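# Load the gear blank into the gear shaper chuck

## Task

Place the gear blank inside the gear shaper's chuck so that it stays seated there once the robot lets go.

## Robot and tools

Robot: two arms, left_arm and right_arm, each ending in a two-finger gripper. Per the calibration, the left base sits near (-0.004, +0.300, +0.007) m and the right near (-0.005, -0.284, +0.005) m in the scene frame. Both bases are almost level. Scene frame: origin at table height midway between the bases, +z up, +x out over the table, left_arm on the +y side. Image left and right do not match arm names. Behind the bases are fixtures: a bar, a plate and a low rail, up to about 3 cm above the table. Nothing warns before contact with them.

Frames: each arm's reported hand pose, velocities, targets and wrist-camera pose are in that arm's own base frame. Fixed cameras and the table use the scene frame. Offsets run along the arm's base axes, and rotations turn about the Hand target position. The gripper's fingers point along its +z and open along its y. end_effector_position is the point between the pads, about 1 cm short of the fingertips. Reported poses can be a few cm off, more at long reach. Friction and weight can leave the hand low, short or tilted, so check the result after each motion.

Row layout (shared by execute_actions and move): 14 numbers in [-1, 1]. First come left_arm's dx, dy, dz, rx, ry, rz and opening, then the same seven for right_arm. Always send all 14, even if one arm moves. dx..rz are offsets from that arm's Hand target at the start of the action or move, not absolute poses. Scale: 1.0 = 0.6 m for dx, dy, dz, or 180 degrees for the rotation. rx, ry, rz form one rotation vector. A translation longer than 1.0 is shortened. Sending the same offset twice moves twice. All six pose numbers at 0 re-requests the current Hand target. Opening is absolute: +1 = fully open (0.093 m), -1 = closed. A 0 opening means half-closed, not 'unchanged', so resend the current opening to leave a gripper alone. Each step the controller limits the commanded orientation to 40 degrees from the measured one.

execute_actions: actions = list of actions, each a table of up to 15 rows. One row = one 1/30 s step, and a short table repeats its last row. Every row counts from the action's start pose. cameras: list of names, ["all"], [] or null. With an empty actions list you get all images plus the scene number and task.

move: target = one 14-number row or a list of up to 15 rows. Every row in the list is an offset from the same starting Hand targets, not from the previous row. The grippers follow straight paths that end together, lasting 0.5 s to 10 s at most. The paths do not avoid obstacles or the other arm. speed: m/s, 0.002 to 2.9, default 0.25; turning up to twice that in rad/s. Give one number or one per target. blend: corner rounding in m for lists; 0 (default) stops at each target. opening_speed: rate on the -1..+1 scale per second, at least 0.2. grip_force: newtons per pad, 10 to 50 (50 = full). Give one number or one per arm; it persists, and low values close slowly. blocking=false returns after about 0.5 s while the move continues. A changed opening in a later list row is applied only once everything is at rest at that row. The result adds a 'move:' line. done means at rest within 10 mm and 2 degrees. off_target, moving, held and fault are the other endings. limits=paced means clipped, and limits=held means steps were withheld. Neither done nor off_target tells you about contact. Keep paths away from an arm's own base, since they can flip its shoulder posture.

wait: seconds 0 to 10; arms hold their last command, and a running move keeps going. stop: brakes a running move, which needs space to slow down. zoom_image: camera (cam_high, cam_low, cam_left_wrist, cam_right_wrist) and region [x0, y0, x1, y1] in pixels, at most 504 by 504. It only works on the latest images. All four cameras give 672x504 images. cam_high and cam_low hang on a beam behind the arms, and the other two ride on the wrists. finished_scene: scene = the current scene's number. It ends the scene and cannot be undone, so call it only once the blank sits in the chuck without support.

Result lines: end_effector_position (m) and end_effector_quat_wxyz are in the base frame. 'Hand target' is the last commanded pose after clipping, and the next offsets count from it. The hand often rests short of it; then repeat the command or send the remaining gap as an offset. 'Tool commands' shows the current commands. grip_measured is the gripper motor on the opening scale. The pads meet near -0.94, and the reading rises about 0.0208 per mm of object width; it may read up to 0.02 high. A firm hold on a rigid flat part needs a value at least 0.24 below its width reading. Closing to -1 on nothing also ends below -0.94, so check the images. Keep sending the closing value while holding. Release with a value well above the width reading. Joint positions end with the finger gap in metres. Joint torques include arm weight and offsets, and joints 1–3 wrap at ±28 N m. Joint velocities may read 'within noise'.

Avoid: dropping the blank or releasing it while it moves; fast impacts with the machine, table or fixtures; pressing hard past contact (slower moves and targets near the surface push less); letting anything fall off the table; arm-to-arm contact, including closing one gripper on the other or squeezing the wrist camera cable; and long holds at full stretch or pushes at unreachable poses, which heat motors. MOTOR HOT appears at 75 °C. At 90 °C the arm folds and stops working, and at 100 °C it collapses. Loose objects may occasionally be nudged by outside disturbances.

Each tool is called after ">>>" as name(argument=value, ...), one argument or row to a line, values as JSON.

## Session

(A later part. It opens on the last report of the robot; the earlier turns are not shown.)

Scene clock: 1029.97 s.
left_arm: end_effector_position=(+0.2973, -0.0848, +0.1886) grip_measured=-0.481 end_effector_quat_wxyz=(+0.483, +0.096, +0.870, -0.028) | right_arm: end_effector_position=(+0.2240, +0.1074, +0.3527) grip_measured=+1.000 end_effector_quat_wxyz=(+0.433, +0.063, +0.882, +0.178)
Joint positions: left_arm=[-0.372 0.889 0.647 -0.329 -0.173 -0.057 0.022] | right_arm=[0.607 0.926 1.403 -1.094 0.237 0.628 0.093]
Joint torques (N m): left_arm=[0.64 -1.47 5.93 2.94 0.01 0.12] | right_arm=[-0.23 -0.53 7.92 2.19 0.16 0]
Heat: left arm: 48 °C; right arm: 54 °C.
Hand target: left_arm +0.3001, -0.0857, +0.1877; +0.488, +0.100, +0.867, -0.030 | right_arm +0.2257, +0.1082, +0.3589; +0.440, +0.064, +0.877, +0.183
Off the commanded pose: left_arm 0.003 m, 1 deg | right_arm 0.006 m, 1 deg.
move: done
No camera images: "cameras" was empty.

>>> move(
  target=[
    [0,0.0015,0.033,-0.0023,-0.011,0,-0.62,0,0,0,0,0,0,1],
    [0,0.0015,0.0,-0.0023,-0.011,0,-0.62,0,0,0,0,0,0,1],
  ],
  speed=0.1,
  cameras=[],
)

Scene clock: 1034.57 s.
left_arm: end_effector_position=(+0.2992, -0.0852, +0.1885) grip_measured=-0.481 end_effector_quat_wxyz=(+0.498, +0.095, +0.861, -0.030) | right_arm: end_effector_position=(+0.2240, +0.1074, +0.3527) grip_measured=+1.000 end_effector_quat_wxyz=(+0.433, +0.063, +0.882, +0.178)
Joint positions: left_arm=[-0.371 0.877 0.614 -0.271 -0.173 -0.052 0.022] | right_arm=[0.607 0.926 1.403 -1.094 0.237 0.628 0.093]
Joint torques (N m): left_arm=[0.73 -2.28 5.72 2.9 -0.03 0.14] | right_arm=[-0.23 -0.53 7.92 2.19 0.16 0]
Heat: left arm: 49 °C; right arm: 54 °C.
Hand target: left_arm +0.3000, -0.0849, +0.1876; +0.503, +0.098, +0.858, -0.031 | right_arm +0.2257, +0.1082, +0.3589; +0.440, +0.064, +0.877, +0.183
Off the commanded pose: left_arm 0.001 m, 1 deg | right_arm 0.006 m, 1 deg.
move: done
No camera images: "cameras" was empty.

>>> move(
  target=[
    [-0.0032,0.0028,0.03,0,0,0,-0.62,0,0,0,0,0,0,1],
    [-0.0032,0.0028,-0.004,0,0,0,-0.62,0,0,0,0,0,0,1],
  ],
  speed=0.1,
  cameras=[],
)

Scene clock: 1038.57 s.
left_arm: end_effector_position=(+0.2979, -0.0838, +0.1882) grip_measured=-0.481 end_effector_quat_wxyz=(+0.502, +0.094, +0.859, -0.031) | right_arm: end_effector_position=(+0.2240, +0.1074, +0.3527) grip_measured=+1.000 end_effector_quat_wxyz=(+0.433, +0.063, +0.882, +0.178)
Joint positions: left_arm=[-0.365 0.863 0.601 -0.264 -0.168 -0.049 0.022] | right_arm=[0.607 0.926 1.403 -1.094 0.237 0.628 0.093]
Joint torques (N m): left_arm=[0.81 -2.04 5.55 2.84 0 0.14] | right_arm=[-0.23 -0.53 7.91 2.19 0.16 0.01]
Heat: left arm: 49 °C; right arm: 54 °C.
Hand target: left_arm +0.2981, -0.0832, +0.1852; +0.503, +0.099, +0.858, -0.031 | right_arm +0.2257, +0.1082, +0.3589; +0.440, +0.064, +0.877, +0.183
Off the commanded pose: left_arm 0.003 m, 1 deg | right_arm 0.006 m, 1 deg.
move: done
No camera images: "cameras" was empty.

>>> move(
  target=[
    [-0.0022,0.0,0.03,0.0006,0.0027,0,-0.62,0,0,0,0,0,0,1],
    [-0.0022,0.0,-0.002,0.0006,0.0027,0,-0.62,0,0,0,0,0,0,1],
  ],
  speed=0.1,
  cameras=[],
)

>>> move(
  target=[
    [-0.0012,0.0,0.03,0.0003,0.0013,0,-0.62,0,0,0,0,0,0,1],
    [-0.0012,0.0,-0.002,0.0003,0.0013,0,-0.62,0,0,0,0,0,0,1],
  ],
  speed=0.1,
  cameras=[],
)

Scene clock: 1043.97 s.
left_arm: end_effector_position=(+0.2968, -0.0834, +0.1882) grip_measured=-0.481 end_effector_quat_wxyz=(+0.500, +0.095, +0.861, -0.031) | right_arm: end_effector_position=(+0.2240, +0.1074, +0.3527) grip_measured=+1.000 end_effector_quat_wxyz=(+0.433, +0.063, +0.882, +0.178)
Joint positions: left_arm=[-0.365 0.86 0.604 -0.275 -0.168 -0.049 0.022] | right_arm=[0.607 0.926 1.403 -1.094 0.237 0.628 0.093]
Joint torques (N m): left_arm=[0.58 -1.92 5.5 2.83 -0.02 0.12] | right_arm=[-0.25 -0.5 7.92 2.19 0.15 0]
Heat: left arm: 50 °C; right arm: 54 °C.
Hand target: left_arm +0.2968, -0.0832, +0.1841; +0.500, +0.099, +0.860, -0.031 | right_arm +0.2257, +0.1082, +0.3589; +0.440, +0.064, +0.877, +0.183
Off the commanded pose: left_arm 0.004 m, 0 deg | right_arm 0.006 m, 1 deg.
move: done
No camera images: "cameras" was empty.

Scene clock: 1045.40 s.
left_arm: end_effector_position=(+0.2958, -0.0831, +0.1879) grip_measured=-0.481 end_effector_quat_wxyz=(+0.499, +0.095, +0.861, -0.031) | right_arm: end_effector_position=(+0.2240, +0.1074, +0.3527) grip_measured=+1.000 end_effector_quat_wxyz=(+0.433, +0.063, +0.882, +0.178)
Joint positions: left_arm=[-0.365 0.855 0.602 -0.278 -0.167 -0.049 0.022] | right_arm=[0.607 0.926 1.403 -1.094 0.237 0.628 0.093]
Joint torques (N m): left_arm=[0.4 -1.55 5.5 2.83 -0.03 0.09] | right_arm=[-0.21 -0.5 7.88 2.19 0.15 0]
Heat: left arm: 50 °C; right arm: 54 °C.
Hand target: left_arm +0.2961, -0.0832, +0.1828; +0.498, +0.099, +0.861, -0.031 | right_arm +0.2257, +0.1082, +0.3589; +0.440, +0.064, +0.877, +0.183
Off the commanded pose: left_arm 0.005 m, 0 deg | right_arm 0.006 m, 1 deg.
move: done
No camera images: "cameras" was empty.

>>> move(
  target=[
    [0.0,-0.003,0.03,0.0,0.0,0,-0.62,0,0,0,0,0,0,1],
    [0.0,-0.003,0.0,0.0,0.0,0,-0.62,0,0,0,0,0,0,1],
  ],
  speed=0.1,
  cameras=[],
)

>>> move(
  target=[
    [0.0,-0.0015,0.03,0.0,0.0,0,-0.62,0,0,0,0,0,0,1],
    [0.0,-0.0015,0.0,0.0,0.0,0,-0.62,0,0,0,0,0,0,1],
  ],
  speed=0.1,
  cameras=[],
)

Scene clock: 1052.10 s.
left_arm: end_effector_position=(+0.2957, -0.0830, +0.1879) grip_measured=-0.481 end_effector_quat_wxyz=(+0.499, +0.095, +0.861, -0.031) | right_arm: end_effector_position=(+0.2240, +0.1074, +0.3527) grip_measured=+1.000 end_effector_quat_wxyz=(+0.433, +0.063, +0.882, +0.178)
Joint positions: left_arm=[-0.365 0.855 0.604 -0.281 -0.168 -0.049 0.022] | right_arm=[0.607 0.926 1.403 -1.094 0.237 0.628 0.093]
Joint torques (N m): left_arm=[-0.58 -1.17 5.53 2.84 -0.12 0.06] | right_arm=[-0.21 -0.5 7.91 2.18 0.16 0]
Heat: left arm: 50 °C; right arm: 54 °C.
Hand target: left_arm +0.2961, -0.0850, +0.1828; +0.498, +0.099, +0.861, -0.031 | right_arm +0.2257, +0.1082, +0.3589; +0.440, +0.064, +0.877, +0.183
Off the commanded pose: left_arm 0.005 m, 0 deg | right_arm 0.006 m, 1 deg.
move: done
No camera images: "cameras" was empty.

Scene clock: 1053.50 s.
left_arm: end_effector_position=(+0.2956, -0.0833, +0.1881) grip_measured=-0.481 end_effector_quat_wxyz=(+0.499, +0.095, +0.861, -0.030) | right_arm: end_effector_position=(+0.2240, +0.1074, +0.3527) grip_measured=+1.000 end_effector_quat_wxyz=(+0.433, +0.063, +0.882, +0.178)
Joint positions: left_arm=[-0.368 0.855 0.604 -0.281 -0.17 -0.049 0.022] | right_arm=[0.607 0.926 1.403 -1.094 0.237 0.628 0.093]
Joint torques (N m): left_arm=[-0.77 -1.02 5.56 2.86 -0.13 0.05] | right_arm=[-0.23 -0.51 7.91 2.19 0.15 0.01]
Heat: left arm: 50 °C; right arm: 54 °C.
Hand target: left_arm +0.2961, -0.0859, +0.1829; +0.498, +0.099, +0.861, -0.030 | right_arm +0.2257, +0.1082, +0.3589; +0.440, +0.064, +0.877, +0.183
Off the commanded pose: left_arm 0.006 m, 0 deg | right_arm 0.006 m, 1 deg.
move: done
No camera images: "cameras" was empty.

>>> move(
  target=[
    [0.0,-0.0012,0.03,0.0,0.0,0,-0.62,0,0,0,0,0,0,1],
    [0.0,-0.0012,0.0,0.0,0.0,0,-0.62,0,0,0,0,0,0,1],
  ],
  speed=0.1,
  cameras=[],
)

>>> move(
  target=[
    [0.0,-0.0012,0.03,0.0,0.0,0,-0.62,0,0,0,0,0,0,1],
    [0.0,-0.0012,0.0,0.0,0.0,0,-0.62,0,0,0,0,0,0,1],
  ],
  speed=0.1,
  cameras=[],
)

>>> move(
  target=[
    [0.0,-0.0012,0.03,0.0,0.0,0,-0.62,0,0,0,0,0,0,1],
    [0.0,-0.0012,0.0,0.0,0.0,0,-0.62,0,0,0,0,0,0,1],
  ],
  speed=0.1,
  cameras=[],
)

Scene clock: 1059.63 s.
left_arm: end_effector_position=(+0.2944, -0.0836, +0.1870) grip_measured=-0.481 end_effector_quat_wxyz=(+0.495, +0.097, +0.863, -0.029) | right_arm: end_effector_position=(+0.2240, +0.1074, +0.3527) grip_measured=+1.000 end_effector_quat_wxyz=(+0.433, +0.063, +0.882, +0.178)
Joint positions: left_arm=[-0.371 0.855 0.606 -0.292 -0.173 -0.049 0.022] | right_arm=[0.607 0.926 1.403 -1.094 0.237 0.628 0.093]
Joint torques (N m): left_arm=[-0.83 -0.95 5.39 2.98 -0.15 0.02] | right_arm=[-0.21 -0.51 7.91 2.19 0.15 0]
Heat: left arm: 50 °C; right arm: 54 °C.
Hand target: left_arm +0.2961, -0.0866, +0.1828; +0.498, +0.099, +0.861, -0.030 | right_arm +0.2257, +0.1082, +0.3589; +0.440, +0.064, +0.877, +0.183
Off the commanded pose: left_arm 0.005 m, 0 deg | right_arm 0.006 m, 1 deg.
move: done
No camera images: "cameras" was empty.

Scene clock: 1060.83 s.
left_arm: end_effector_position=(+0.2946, -0.0838, +0.1851) grip_measured=-0.481 end_effector_quat_wxyz=(+0.492, +0.098, +0.865, -0.027) | right_arm: end_effector_position=(+0.2240, +0.1074, +0.3527) grip_measured=+1.000 end_effector_quat_wxyz=(+0.433, +0.063, +0.882, +0.178)
Joint positions: left_arm=[-0.374 0.862 0.608 -0.295 -0.177 -0.049 0.022] | right_arm=[0.607 0.926 1.403 -1.094 0.237 0.628 0.093]
Joint torques (N m): left_arm=[-0.94 -1.46 5.41 3.03 -0.13 0.01] | right_arm=[-0.23 -0.53 7.9 2.19 0.15 0]
Heat: left arm: 50 °C; right arm: 54 °C.
Hand target: left_arm +0.2961, -0.0873, +0.1829; +0.498, +0.099, +0.861, -0.031 | right_arm +0.2257, +0.1082, +0.3589; +0.440, +0.064, +0.877, +0.183
Off the commanded pose: left_arm 0.004 m, 1 deg | right_arm 0.006 m, 1 deg.
move: done
No camera images: "cameras" was empty.

Scene clock: 1062.07 s.
left_arm: end_effector_position=(+0.2947, -0.0840, +0.1850) grip_measured=-0.481 end_effector_quat_wxyz=(+0.492, +0.098, +0.865, -0.026) | right_arm: end_effector_position=(+0.2240, +0.1074, +0.3527) grip_measured=+1.000 end_effector_quat_wxyz=(+0.433, +0.063, +0.882, +0.178)
Joint positions: left_arm=[-0.377 0.864 0.609 -0.296 -0.181 -0.049 0.022] | right_arm=[0.607 0.926 1.403 -1.094 0.237 0.628 0.093]
Joint torques (N m): left_arm=[-1.01 -1.51 5.35 3.02 -0.13 -0.02] | right_arm=[-0.23 -0.51 7.9 2.19 0.16 0]
Heat: left arm: 50 °C; right arm: 54 °C.
Hand target: left_arm +0.2961, -0.0880, +0.1828; +0.498, +0.099, +0.861, -0.030 | right_arm +0.2257, +0.1082, +0.3589; +0.440, +0.064, +0.877, +0.183
Off the commanded pose: left_arm 0.005 m, 1 deg | right_arm 0.006 m, 1 deg.
move: done
No camera images: "cameras" was empty.

>>> move(
  target=[
    [0.0,0.002,0.02,0.0,0.0,0,-0.62,0,0,0,0,0,0,1],
    [0.0,0.002,-0.008,0.0,0.0,0,-0.62,0,0,0,0,0,0,1],
  ],
  speed=0.1,
  cameras=[],
)

>>> move(
  target=[
    [0.001,0.0005,0.02,0.0,0.0,0,-0.62,0,0,0,0,0,0,1],
    [0.001,0.0005,-0.008,0.0,0.0,0,-0.62,0,0,0,0,0,0,1],
  ],
  speed=0.1,
  cameras=["cam_left_wrist"],
)

>>> zoom_image(
  camera="cam_left_wrist",
  region=[240, 330, 430, 504],
)

Scene clock: 1067.57 s.
left_arm: end_effector_position=(+0.2947, -0.0841, +0.1848) grip_measured=-0.481 end_effector_quat_wxyz=(+0.498, +0.097, +0.861, -0.027) | right_arm: end_effector_position=(+0.2240, +0.1074, +0.3527) grip_measured=+1.000 end_effector_quat_wxyz=(+0.433, +0.063, +0.882, +0.178)
Joint positions: left_arm=[-0.377 0.855 0.592 -0.273 -0.181 -0.049 0.022] | right_arm=[0.607 0.926 1.403 -1.094 0.237 0.628 0.093]
Joint torques (N m): left_arm=[-0.35 -0.77 5.05 2.99 -0.08 0.02] | right_arm=[-0.21 -0.49 7.91 2.19 0.16 0]
Heat: left arm: 50 °C; right arm: 54 °C.
Hand target: left_arm +0.2961, -0.0868, +0.1780; +0.498, +0.099, +0.861, -0.030 | right_arm +0.2257, +0.1082, +0.3589; +0.440, +0.064, +0.877, +0.183
Off the commanded pose: left_arm 0.007 m, 0 deg | right_arm 0.006 m, 1 deg.
move: done
No camera images: "cameras" was empty.

Scene clock: 1068.83 s.
left_arm: end_effector_position=(+0.2954, -0.0842, +0.1831) grip_measured=-0.481 end_effector_quat_wxyz=(+0.502, +0.096, +0.859, -0.028) | right_arm: end_effector_position=(+0.2240, +0.1074, +0.3527) grip_measured=+1.000 end_effector_quat_wxyz=(+0.433, +0.063, +0.882, +0.178)
Joint positions: left_arm=[-0.377 0.853 0.577 -0.25 -0.182 -0.049 0.022] | right_arm=[0.607 0.926 1.403 -1.094 0.237 0.628 0.093]
Joint torques (N m): left_arm=[-0.12 -0.23 4.83 2.99 -0.03 0.03] | right_arm=[-0.21 -0.5 7.91 2.19 0.15 0]
Heat: left arm: 50 °C; right arm: 54 °C.
Hand target: left_arm +0.2967, -0.0865, +0.1733; +0.498, +0.099, +0.861, -0.030 | right_arm +0.2257, +0.1082, +0.3589; +0.440, +0.064, +0.877, +0.183
Off the commanded pose: left_arm 0.010 m, 1 deg | right_arm 0.006 m, 1 deg.
move: done
camera_calibration:
cam_left_wrist: T_world_to_cam=[[-0.185786, -0.98195, -0.0354635, -0.020468], [-0.800296, 0.17216, -0.574359, 0.393209], [0.570097, -0.0783265, -0.817835, 0.0619329], [0, 0, 0, 1]] pos_world=[0.275573, -0.0829424, 0.275768]
Images, in order (width x height): cam_left_wrist 672x504.

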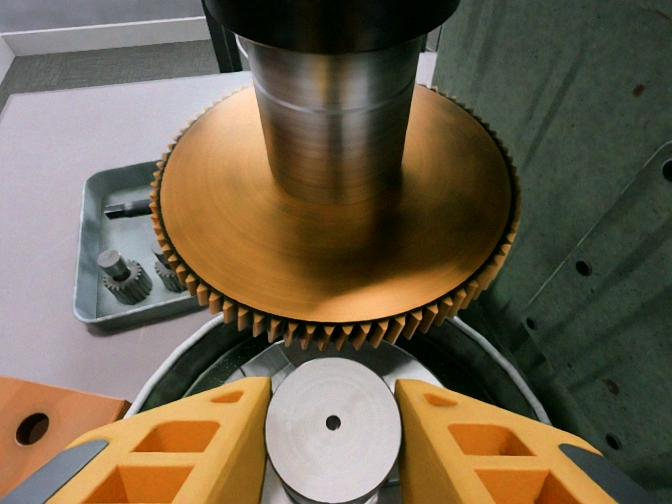

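Scaled by 2.653 from the camera's 672x504 image, which has a finer 960x720 frame.

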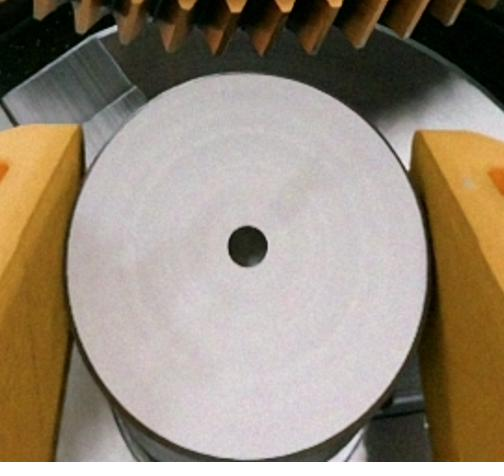

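>>> move(
  target=[
    [0.0,0.0,0.02,0.0005,0.0025,0,-0.62,0,0,0,0,0,0,1],
    [0.0,0.0,-0.009,0.0005,0.0025,0,-0.62,0,0,0,0,0,0,1],
  ],
  speed=0.1,
  cameras=[],
)

>>> move(
  target=[
    [0.0,0.0,0.02,0.0005,0.0025,0,-0.62,0,0,0,0,0,0,1],
    [0.0,0.0,-0.009,0.0005,0.0025,0,-0.62,0,0,0,0,0,0,1],
  ],
  speed=0.1,
  cameras=[],
)

>>> move(
  target=[
    [0.0,0.0,0.02,0.0005,0.0025,0,-0.62,0,0,0,0,0,0,1],
    [0.0,0.0,-0.009,0.0005,0.0025,0,-0.62,0,0,0,0,0,0,1],
  ],
  speed=0.1,
  cameras=[],
)

Scene clock: 1075.90 s.
left_arm: end_effector_position=(+0.2957, -0.0841, +0.1827) grip_measured=-0.481 end_effector_quat_wxyz=(+0.506, +0.095, +0.857, -0.028) | right_arm: end_effector_position=(+0.2240, +0.1074, +0.3527) grip_measured=+1.000 end_effector_quat_wxyz=(+0.433, +0.063, +0.882, +0.178)
Joint positions: left_arm=[-0.377 0.85 0.568 -0.237 -0.183 -0.049 0.022] | right_arm=[0.607 0.926 1.403 -1.094 0.237 0.628 0.093]
Joint torques (N m): left_arm=[-0.02 0.43 4.45 2.98 -0.04 0.03] | right_arm=[-0.23 -0.51 7.92 2.19 0.15 0]
Heat: left arm: 50 °C; right arm: 54 °C.
Hand target: left_arm +0.2967, -0.0865, +0.1678; +0.494, +0.099, +0.863, -0.030 | right_arm +0.2257, +0.1082, +0.3589; +0.440, +0.064, +0.877, +0.183
Off the commanded pose: left_arm 0.015 m, 2 deg | right_arm 0.006 m, 1 deg.
move: off_target (left_arm)
No camera images: "cameras" was empty.

Scene clock: 1077.17 s.
left_arm: end_effector_position=(+0.2960, -0.0841, +0.1822) grip_measured=-0.481 end_effector_quat_wxyz=(+0.508, +0.094, +0.856, -0.029) | right_arm: end_effector_position=(+0.2240, +0.1074, +0.3527) grip_measured=+1.000 end_effector_quat_wxyz=(+0.433, +0.063, +0.882, +0.178)
Joint positions: left_arm=[-0.377 0.848 0.56 -0.225 -0.184 -0.049 0.022] | right_arm=[0.607 0.926 1.403 -1.094 0.237 0.628 0.093]
Joint torques (N m): left_arm=[0.08 1.11 3.97 2.94 0.02 0] | right_arm=[-0.23 -0.53 7.92 2.19 0.15 -0.01]
Heat: left arm: 50 °C; right arm: 54 °C.
Hand target: left_arm +0.2967, -0.0865, +0.1623; +0.491, +0.099, +0.865, -0.030 | right_arm +0.2257, +0.1082, +0.3589; +0.440, +0.064, +0.877, +0.183
Off the commanded pose: left_arm 0.020 m, 2 deg | right_arm 0.006 m, 1 deg.
move: off_target (left_arm)
No camera images: "cameras" was empty.

Scene clock: 1078.43 s.
left_arm: end_effector_position=(+0.2962, -0.0839, +0.1820) grip_measured=-0.482 end_effector_quat_wxyz=(+0.512, +0.093, +0.854, -0.029) | right_arm: end_effector_position=(+0.2240, +0.1074, +0.3527) grip_measured=+1.000 end_effector_quat_wxyz=(+0.433, +0.063, +0.882, +0.178)
Joint positions: left_arm=[-0.377 0.844 0.552 -0.211 -0.186 -0.049 0.022] | right_arm=[0.607 0.926 1.403 -1.094 0.237 0.628 0.093]
Joint torques (N m): left_arm=[0.09 1.8 3.73 2.89 0.03 -0.01] | right_arm=[-0.23 -0.5 7.9 2.19 0.16 0.01]
Heat: left arm: 50 °C; right arm: 54 °C.
Hand target: left_arm +0.2967, -0.0864, +0.1570; +0.487, +0.100, +0.867, -0.029 | right_arm +0.2257, +0.1082, +0.3589; +0.440, +0.064, +0.877, +0.183
Off the commanded pose: left_arm 0.025 m, 3 deg | right_arm 0.006 m, 1 deg.
move: off_target (left_arm)
No camera images: "cameras" was empty.

>>> move(
  target=[
    [0.006,0.0,0.045,-0.001,-0.0045,0,-0.62,0,0,0,0,0,0,1],
    [0.006,0.0,0.02,-0.001,-0.0045,0,-0.62,0,0,0,0,0,0,1],
    [-0.006,0.0,0.045,-0.001,-0.0045,0,-0.62,0,0,0,0,0,0,1],
    [-0.006,0.0,0.02,-0.001,-0.0045,0,-0.62,0,0,0,0,0,0,1],
    [0,0.006,0.045,-0.001,-0.0045,0,-0.62,0,0,0,0,0,0,1],
    [0,0.006,0.02,-0.001,-0.0045,0,-0.62,0,0,0,0,0,0,1],
    [0,-0.005,0.045,-0.001,-0.0045,0,-0.62,0,0,0,0,0,0,1],
    [0,-0.005,0.02,-0.001,-0.0045,0,-0.62,0,0,0,0,0,0,1],
    [0,0.0,0.02,-0.001,-0.0045,0,-0.62,0,0,0,0,0,0,1],
  ],
  speed=0.06,
  blend=0.002,
  cameras=[],
)

Scene clock: 1086.43 s.
left_arm: end_effector_position=(+0.2961, -0.0841, +0.1828) grip_measured=-0.482 end_effector_quat_wxyz=(+0.505, +0.093, +0.858, -0.027) | right_arm: end_effector_position=(+0.2240, +0.1074, +0.3527) grip_measured=+1.000 end_effector_quat_wxyz=(+0.433, +0.063, +0.882, +0.178)
Joint positions: left_arm=[-0.382 0.854 0.572 -0.239 -0.192 -0.054 0.022] | right_arm=[0.607 0.926 1.403 -1.094 0.237 0.628 0.093]
Joint torques (N m): left_arm=[0.34 0.06 4.63 2.9 0.09 0.04] | right_arm=[-0.23 -0.5 7.92 2.19 0.16 0.01]
Heat: left arm: 50 °C; right arm: 54 °C.
Hand target: left_arm +0.2967, -0.0865, +0.1691; +0.494, +0.099, +0.863, -0.030 | right_arm +0.2257, +0.1082, +0.3589; +0.440, +0.064, +0.877, +0.183
Off the commanded pose: left_arm 0.014 m, 2 deg | right_arm 0.006 m, 1 deg.
move: off_target (left_arm); blend cut to 0.0015 m at target 8
No camera images: "cameras" was empty.

>>> move(
  target=[
    [0,0.002,0.028,0,0,0,-0.62,0,0,0,0,0,0,1],
    [0,0.002,0.028,0,0,0,-0.2,0,0,0,0,0,0,1],
  ],
  speed=0.05,
  opening_speed=0.4,
  cameras=["cam_left_wrist"],
)

>>> zoom_image(
  camera="cam_left_wrist",
  region=[240, 330, 430, 504],
)

Scene clock: 1092.57 s.
left_arm: end_effector_position=(+0.2948, -0.0843, +0.1803) grip_measured=-0.202 end_effector_quat_wxyz=(+0.494, +0.096, +0.864, -0.028) | right_arm: end_effector_position=(+0.2240, +0.1074, +0.3527) grip_measured=+1.000 end_effector_quat_wxyz=(+0.433, +0.063, +0.882, +0.178)
Joint positions: left_arm=[-0.377 0.862 0.586 -0.27 -0.18 -0.054 0.035] | right_arm=[0.607 0.926 1.403 -1.094 0.237 0.628 0.093]
Joint torques (N m): left_arm=[0.65 -1.02 8.99 2.45 0.04 0.08] | right_arm=[-0.21 -0.53 7.91 2.19 0.16 -0.01]
Heat: left arm: 50 °C; right arm: 54 °C.
Hand target: left_arm +0.2967, -0.0853, +0.1859; +0.494, +0.099, +0.863, -0.030 | right_arm +0.2257, +0.1082, +0.3589; +0.440, +0.064, +0.877, +0.183
Off the commanded pose: left_arm 0.006 m, 0 deg | right_arm 0.006 m, 1 deg.
move: done
camera_calibration:
cam_left_wrist: T_world_to_cam=[[-0.18579, -0.981985, -0.0344574, -0.0210017], [-0.81181, 0.173161, -0.557656, 0.391553], [0.553576, -0.0756342, -0.829357, 0.0671315], [0, 0, 0, 1]] pos_world=[0.276802, -0.0833476, 0.273304]
Images, in order (width x height): cam_left_wrist 672x504.

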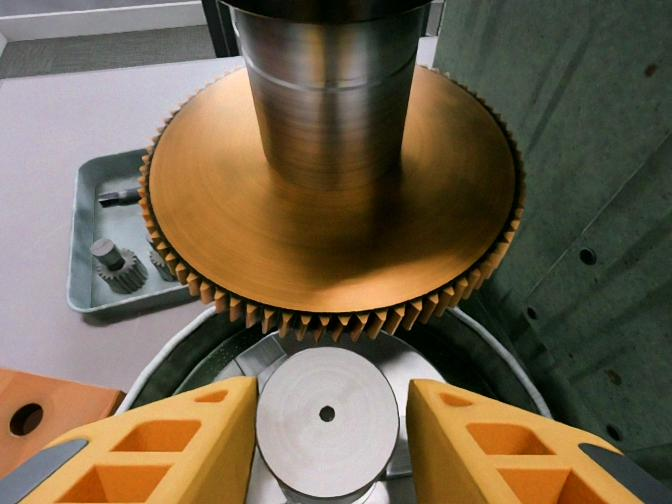

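Scaled by 2.653 from the camera's 672x504 image, which has a finer 960x720 frame.

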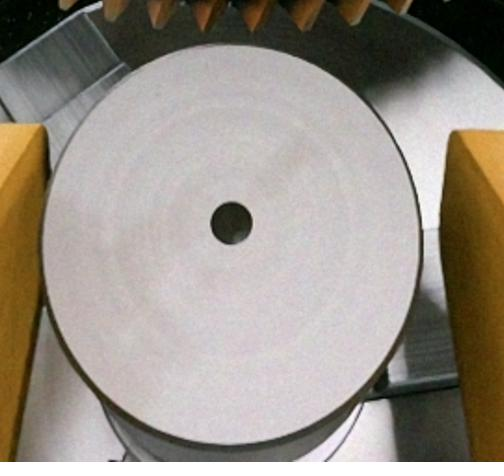

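>>> move(
  target=[
    [0,0,0,0,0,0,-0.62,0,0,0,0,0,0,1],
    [0.0,0,0.06,0,0,0,-0.62,0,0,0,0,0,0,1],
    [-0.07,0,0.17,0.005,0.08,0,-0.62,0,0,0,0,0,0,1],
    [-0.07,0,0.2,0.01,0.15,0,-0.62,0,0,0,0,0,0,1],
  ],
  speed=0.2,
  opening_speed=0.8,
  blend=[0,0.01,0.02,0],
  cameras=["cam_left_wrist"],
)

>>> zoom_image(
  camera="cam_left_wrist",
  region=[280, 190, 400, 310],
)

Scene clock: 1137.47 s.
left_arm: end_effector_position=(+0.2506, -0.0833, +0.2967) grip_measured=-0.478 end_effector_quat_wxyz=(+0.265, +0.103, +0.958, -0.030) | right_arm: end_effector_position=(+0.2240, +0.1074, +0.3527) grip_measured=+1.000 end_effector_quat_wxyz=(+0.433, +0.063, +0.882, +0.178)
Joint positions: left_arm=[-0.37 1.232 1.592 -1.396 -0.077 -0.134 0.022] | right_arm=[0.607 0.926 1.403 -1.094 0.237 0.628 0.093]
Joint torques (N m): left_arm=[0.64 -2.45 7.92 1.92 0.04 -0.07] | right_arm=[-0.24 -0.51 7.94 2.19 0.16 0]
Heat: left arm: 50 °C; right arm: 54 °C.
Hand target: left_arm +0.2547, -0.0853, +0.3059; +0.277, +0.097, +0.955, -0.039 | right_arm +0.2257, +0.1082, +0.3589; +0.440, +0.064, +0.877, +0.183
Off the commanded pose: left_arm 0.010 m, 2 deg | right_arm 0.006 m, 1 deg.
move: done
camera_calibration:
cam_left_wrist: T_world_to_cam=[[-0.201085, -0.979526, 0.00971395, -0.0333377], [-0.975139, 0.199223, -0.097028, 0.326883], [0.0931061, -0.0289834, -0.995234, 0.356801], [0, 0, 0, 1]] pos_world=[0.278832, -0.0874363, 0.387141]
Images, in order (width x height): cam_left_wrist 672x504.

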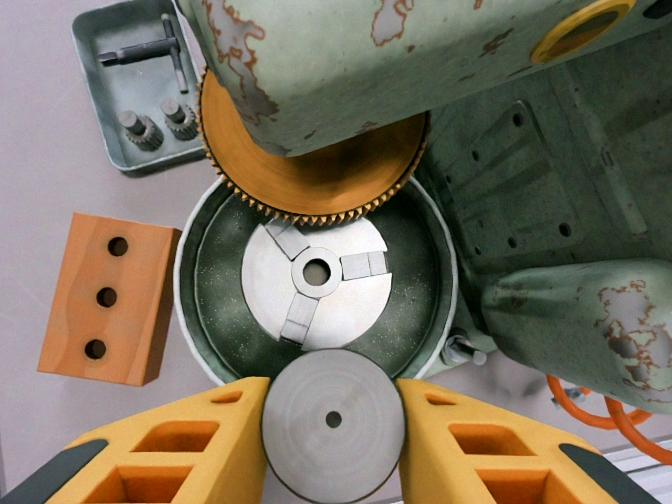

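Scaled by 4.200 from the camera's 672x504 image, which has a finer 960x720 frame.

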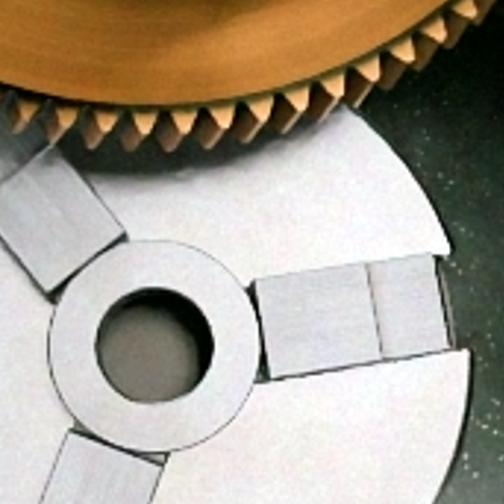

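>>> zoom_image(
  camera="cam_left_wrist",
  region=[285, 240, 350, 305],
)

>>> zoom_image(
  camera="cam_left_wrist",
  region=[60, 220, 180, 370],
)

>>> zoom_image(
  camera="cam_left_wrist",
  region=[100, 80, 210, 170],
)

Scaled by 7.754 from the camera's 672x504 image, which has a finer 960x720 frame.

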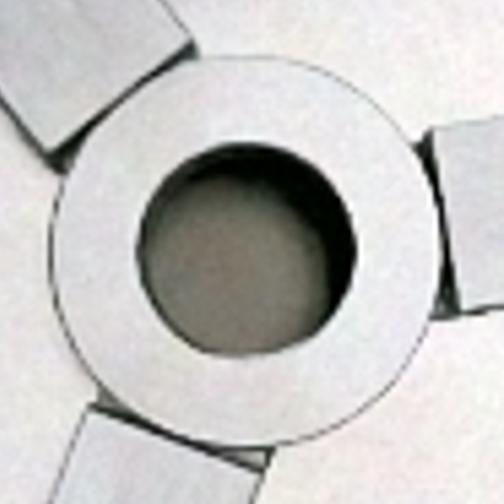

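Scaled by 3.360 from the camera's 672x504 image, which has a finer 960x720 frame.

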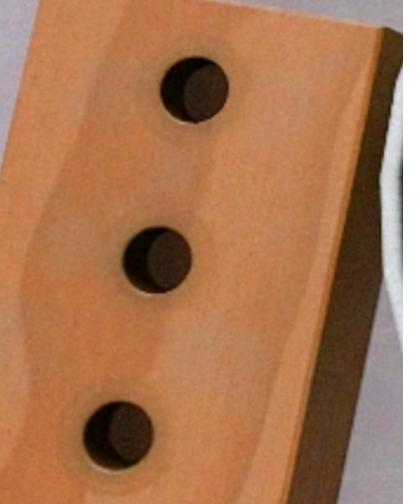

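Scaled by 4.582 from the camera's 672x504 image, which has a finer 960x720 frame.

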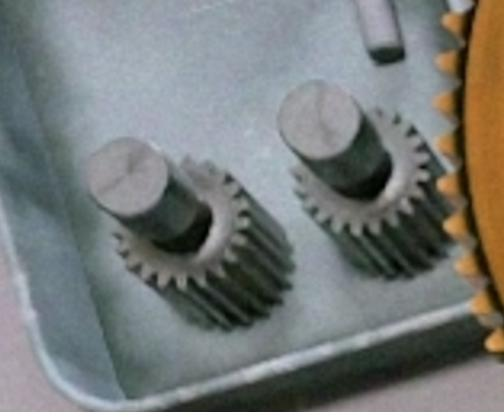

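>>> move(
  target=[-0.05,0,0.2,-0.012,-0.15,0,-0.62,0,0,0,0,0,0,1],
  speed=0.3,
  cameras=["cam_low","cam_high"],
)

>>> zoom_image(
  camera="cam_low",
  region=[250, 60, 420, 190],
)

>>> zoom_image(
  camera="cam_high",
  region=[380, 190, 500, 300],
)

Scene clock: 1242.47 s.
left_arm: end_effector_position=(+0.2214, -0.0830, +0.4111) grip_measured=-0.478 end_effector_quat_wxyz=(+0.470, +0.109, +0.876, -0.022) | right_arm: end_effector_position=(+0.2240, +0.1074, +0.3527) grip_measured=+1.000 end_effector_quat_wxyz=(+0.433, +0.063, +0.882, +0.178)
Joint positions: left_arm=[-0.617 1.074 1.772 -1.338 -0.367 -0.183 0.022] | right_arm=[0.607 0.926 1.403 -1.094 0.237 0.628 0.093]
Joint torques (N m): left_arm=[-0.75 -0.76 6.22 2.91 -0.29 -0.07] | right_arm=[-0.21 -0.51 7.9 2.19 0.15 0]
Heat: left arm: 49 °C; right arm: 54 °C.
Hand target: left_arm +0.2247, -0.0853, +0.4258; +0.494, +0.098, +0.863, -0.033 | right_arm +0.2257, +0.1082, +0.3589; +0.440, +0.064, +0.877, +0.183
Off the commanded pose: left_arm 0.015 m, 4 deg | right_arm 0.006 m, 1 deg.
move: off_target (left_arm)
Images, in order (width x height): cam_high 672x504, cam_low 672x504.

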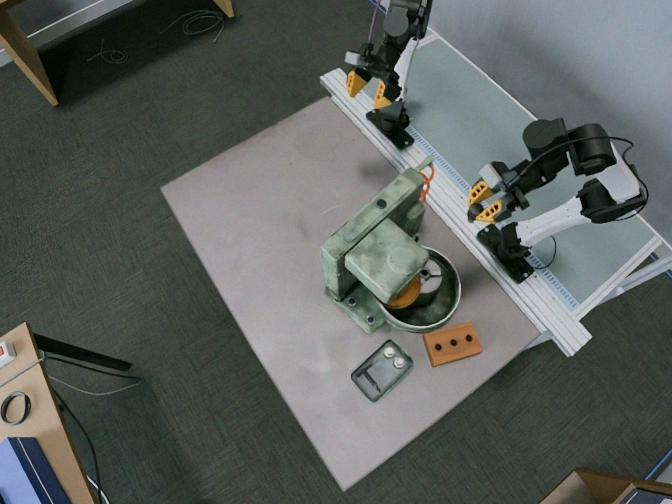

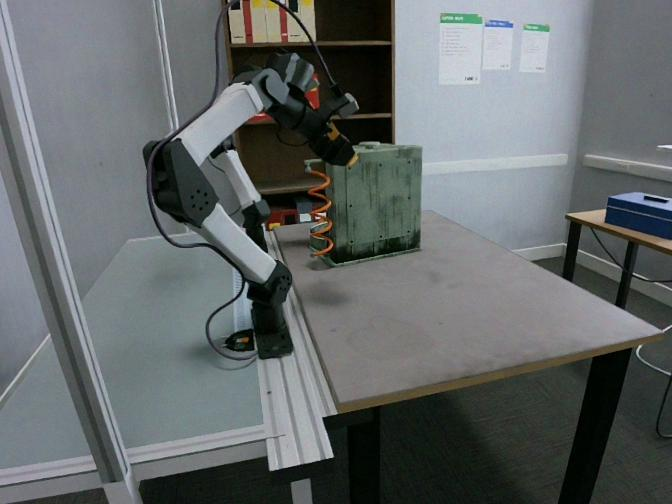

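Scaled by 2.965 from the camera's 672x504 image, which has a finer 960x720 frame.

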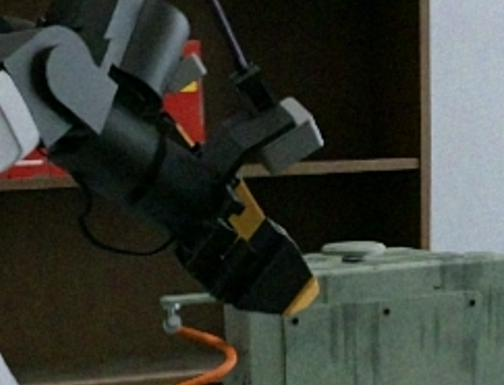

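Scaled by 4.200 from the camera's 672x504 image, which has a finer 960x720 frame.

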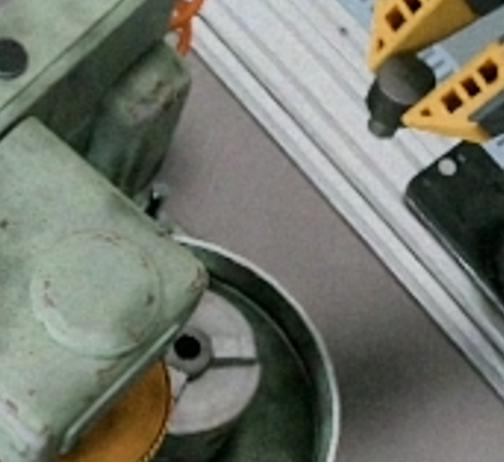

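>>> zoom_image(
  camera="cam_high",
  region=[455, 185, 505, 235],
)

Scaled by 10.080 from the camera's 672x504 image, which has a finer 960x720 frame.

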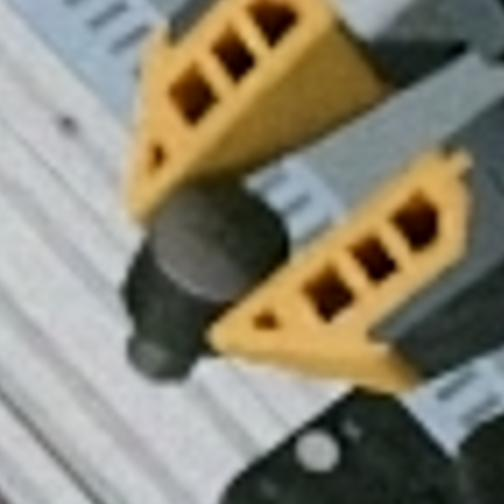

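>>> zoom_image(
  camera="cam_high",
  region=[405, 250, 455, 300],
)

Scaled by 10.080 from the camera's 672x504 image, which has a finer 960x720 frame.

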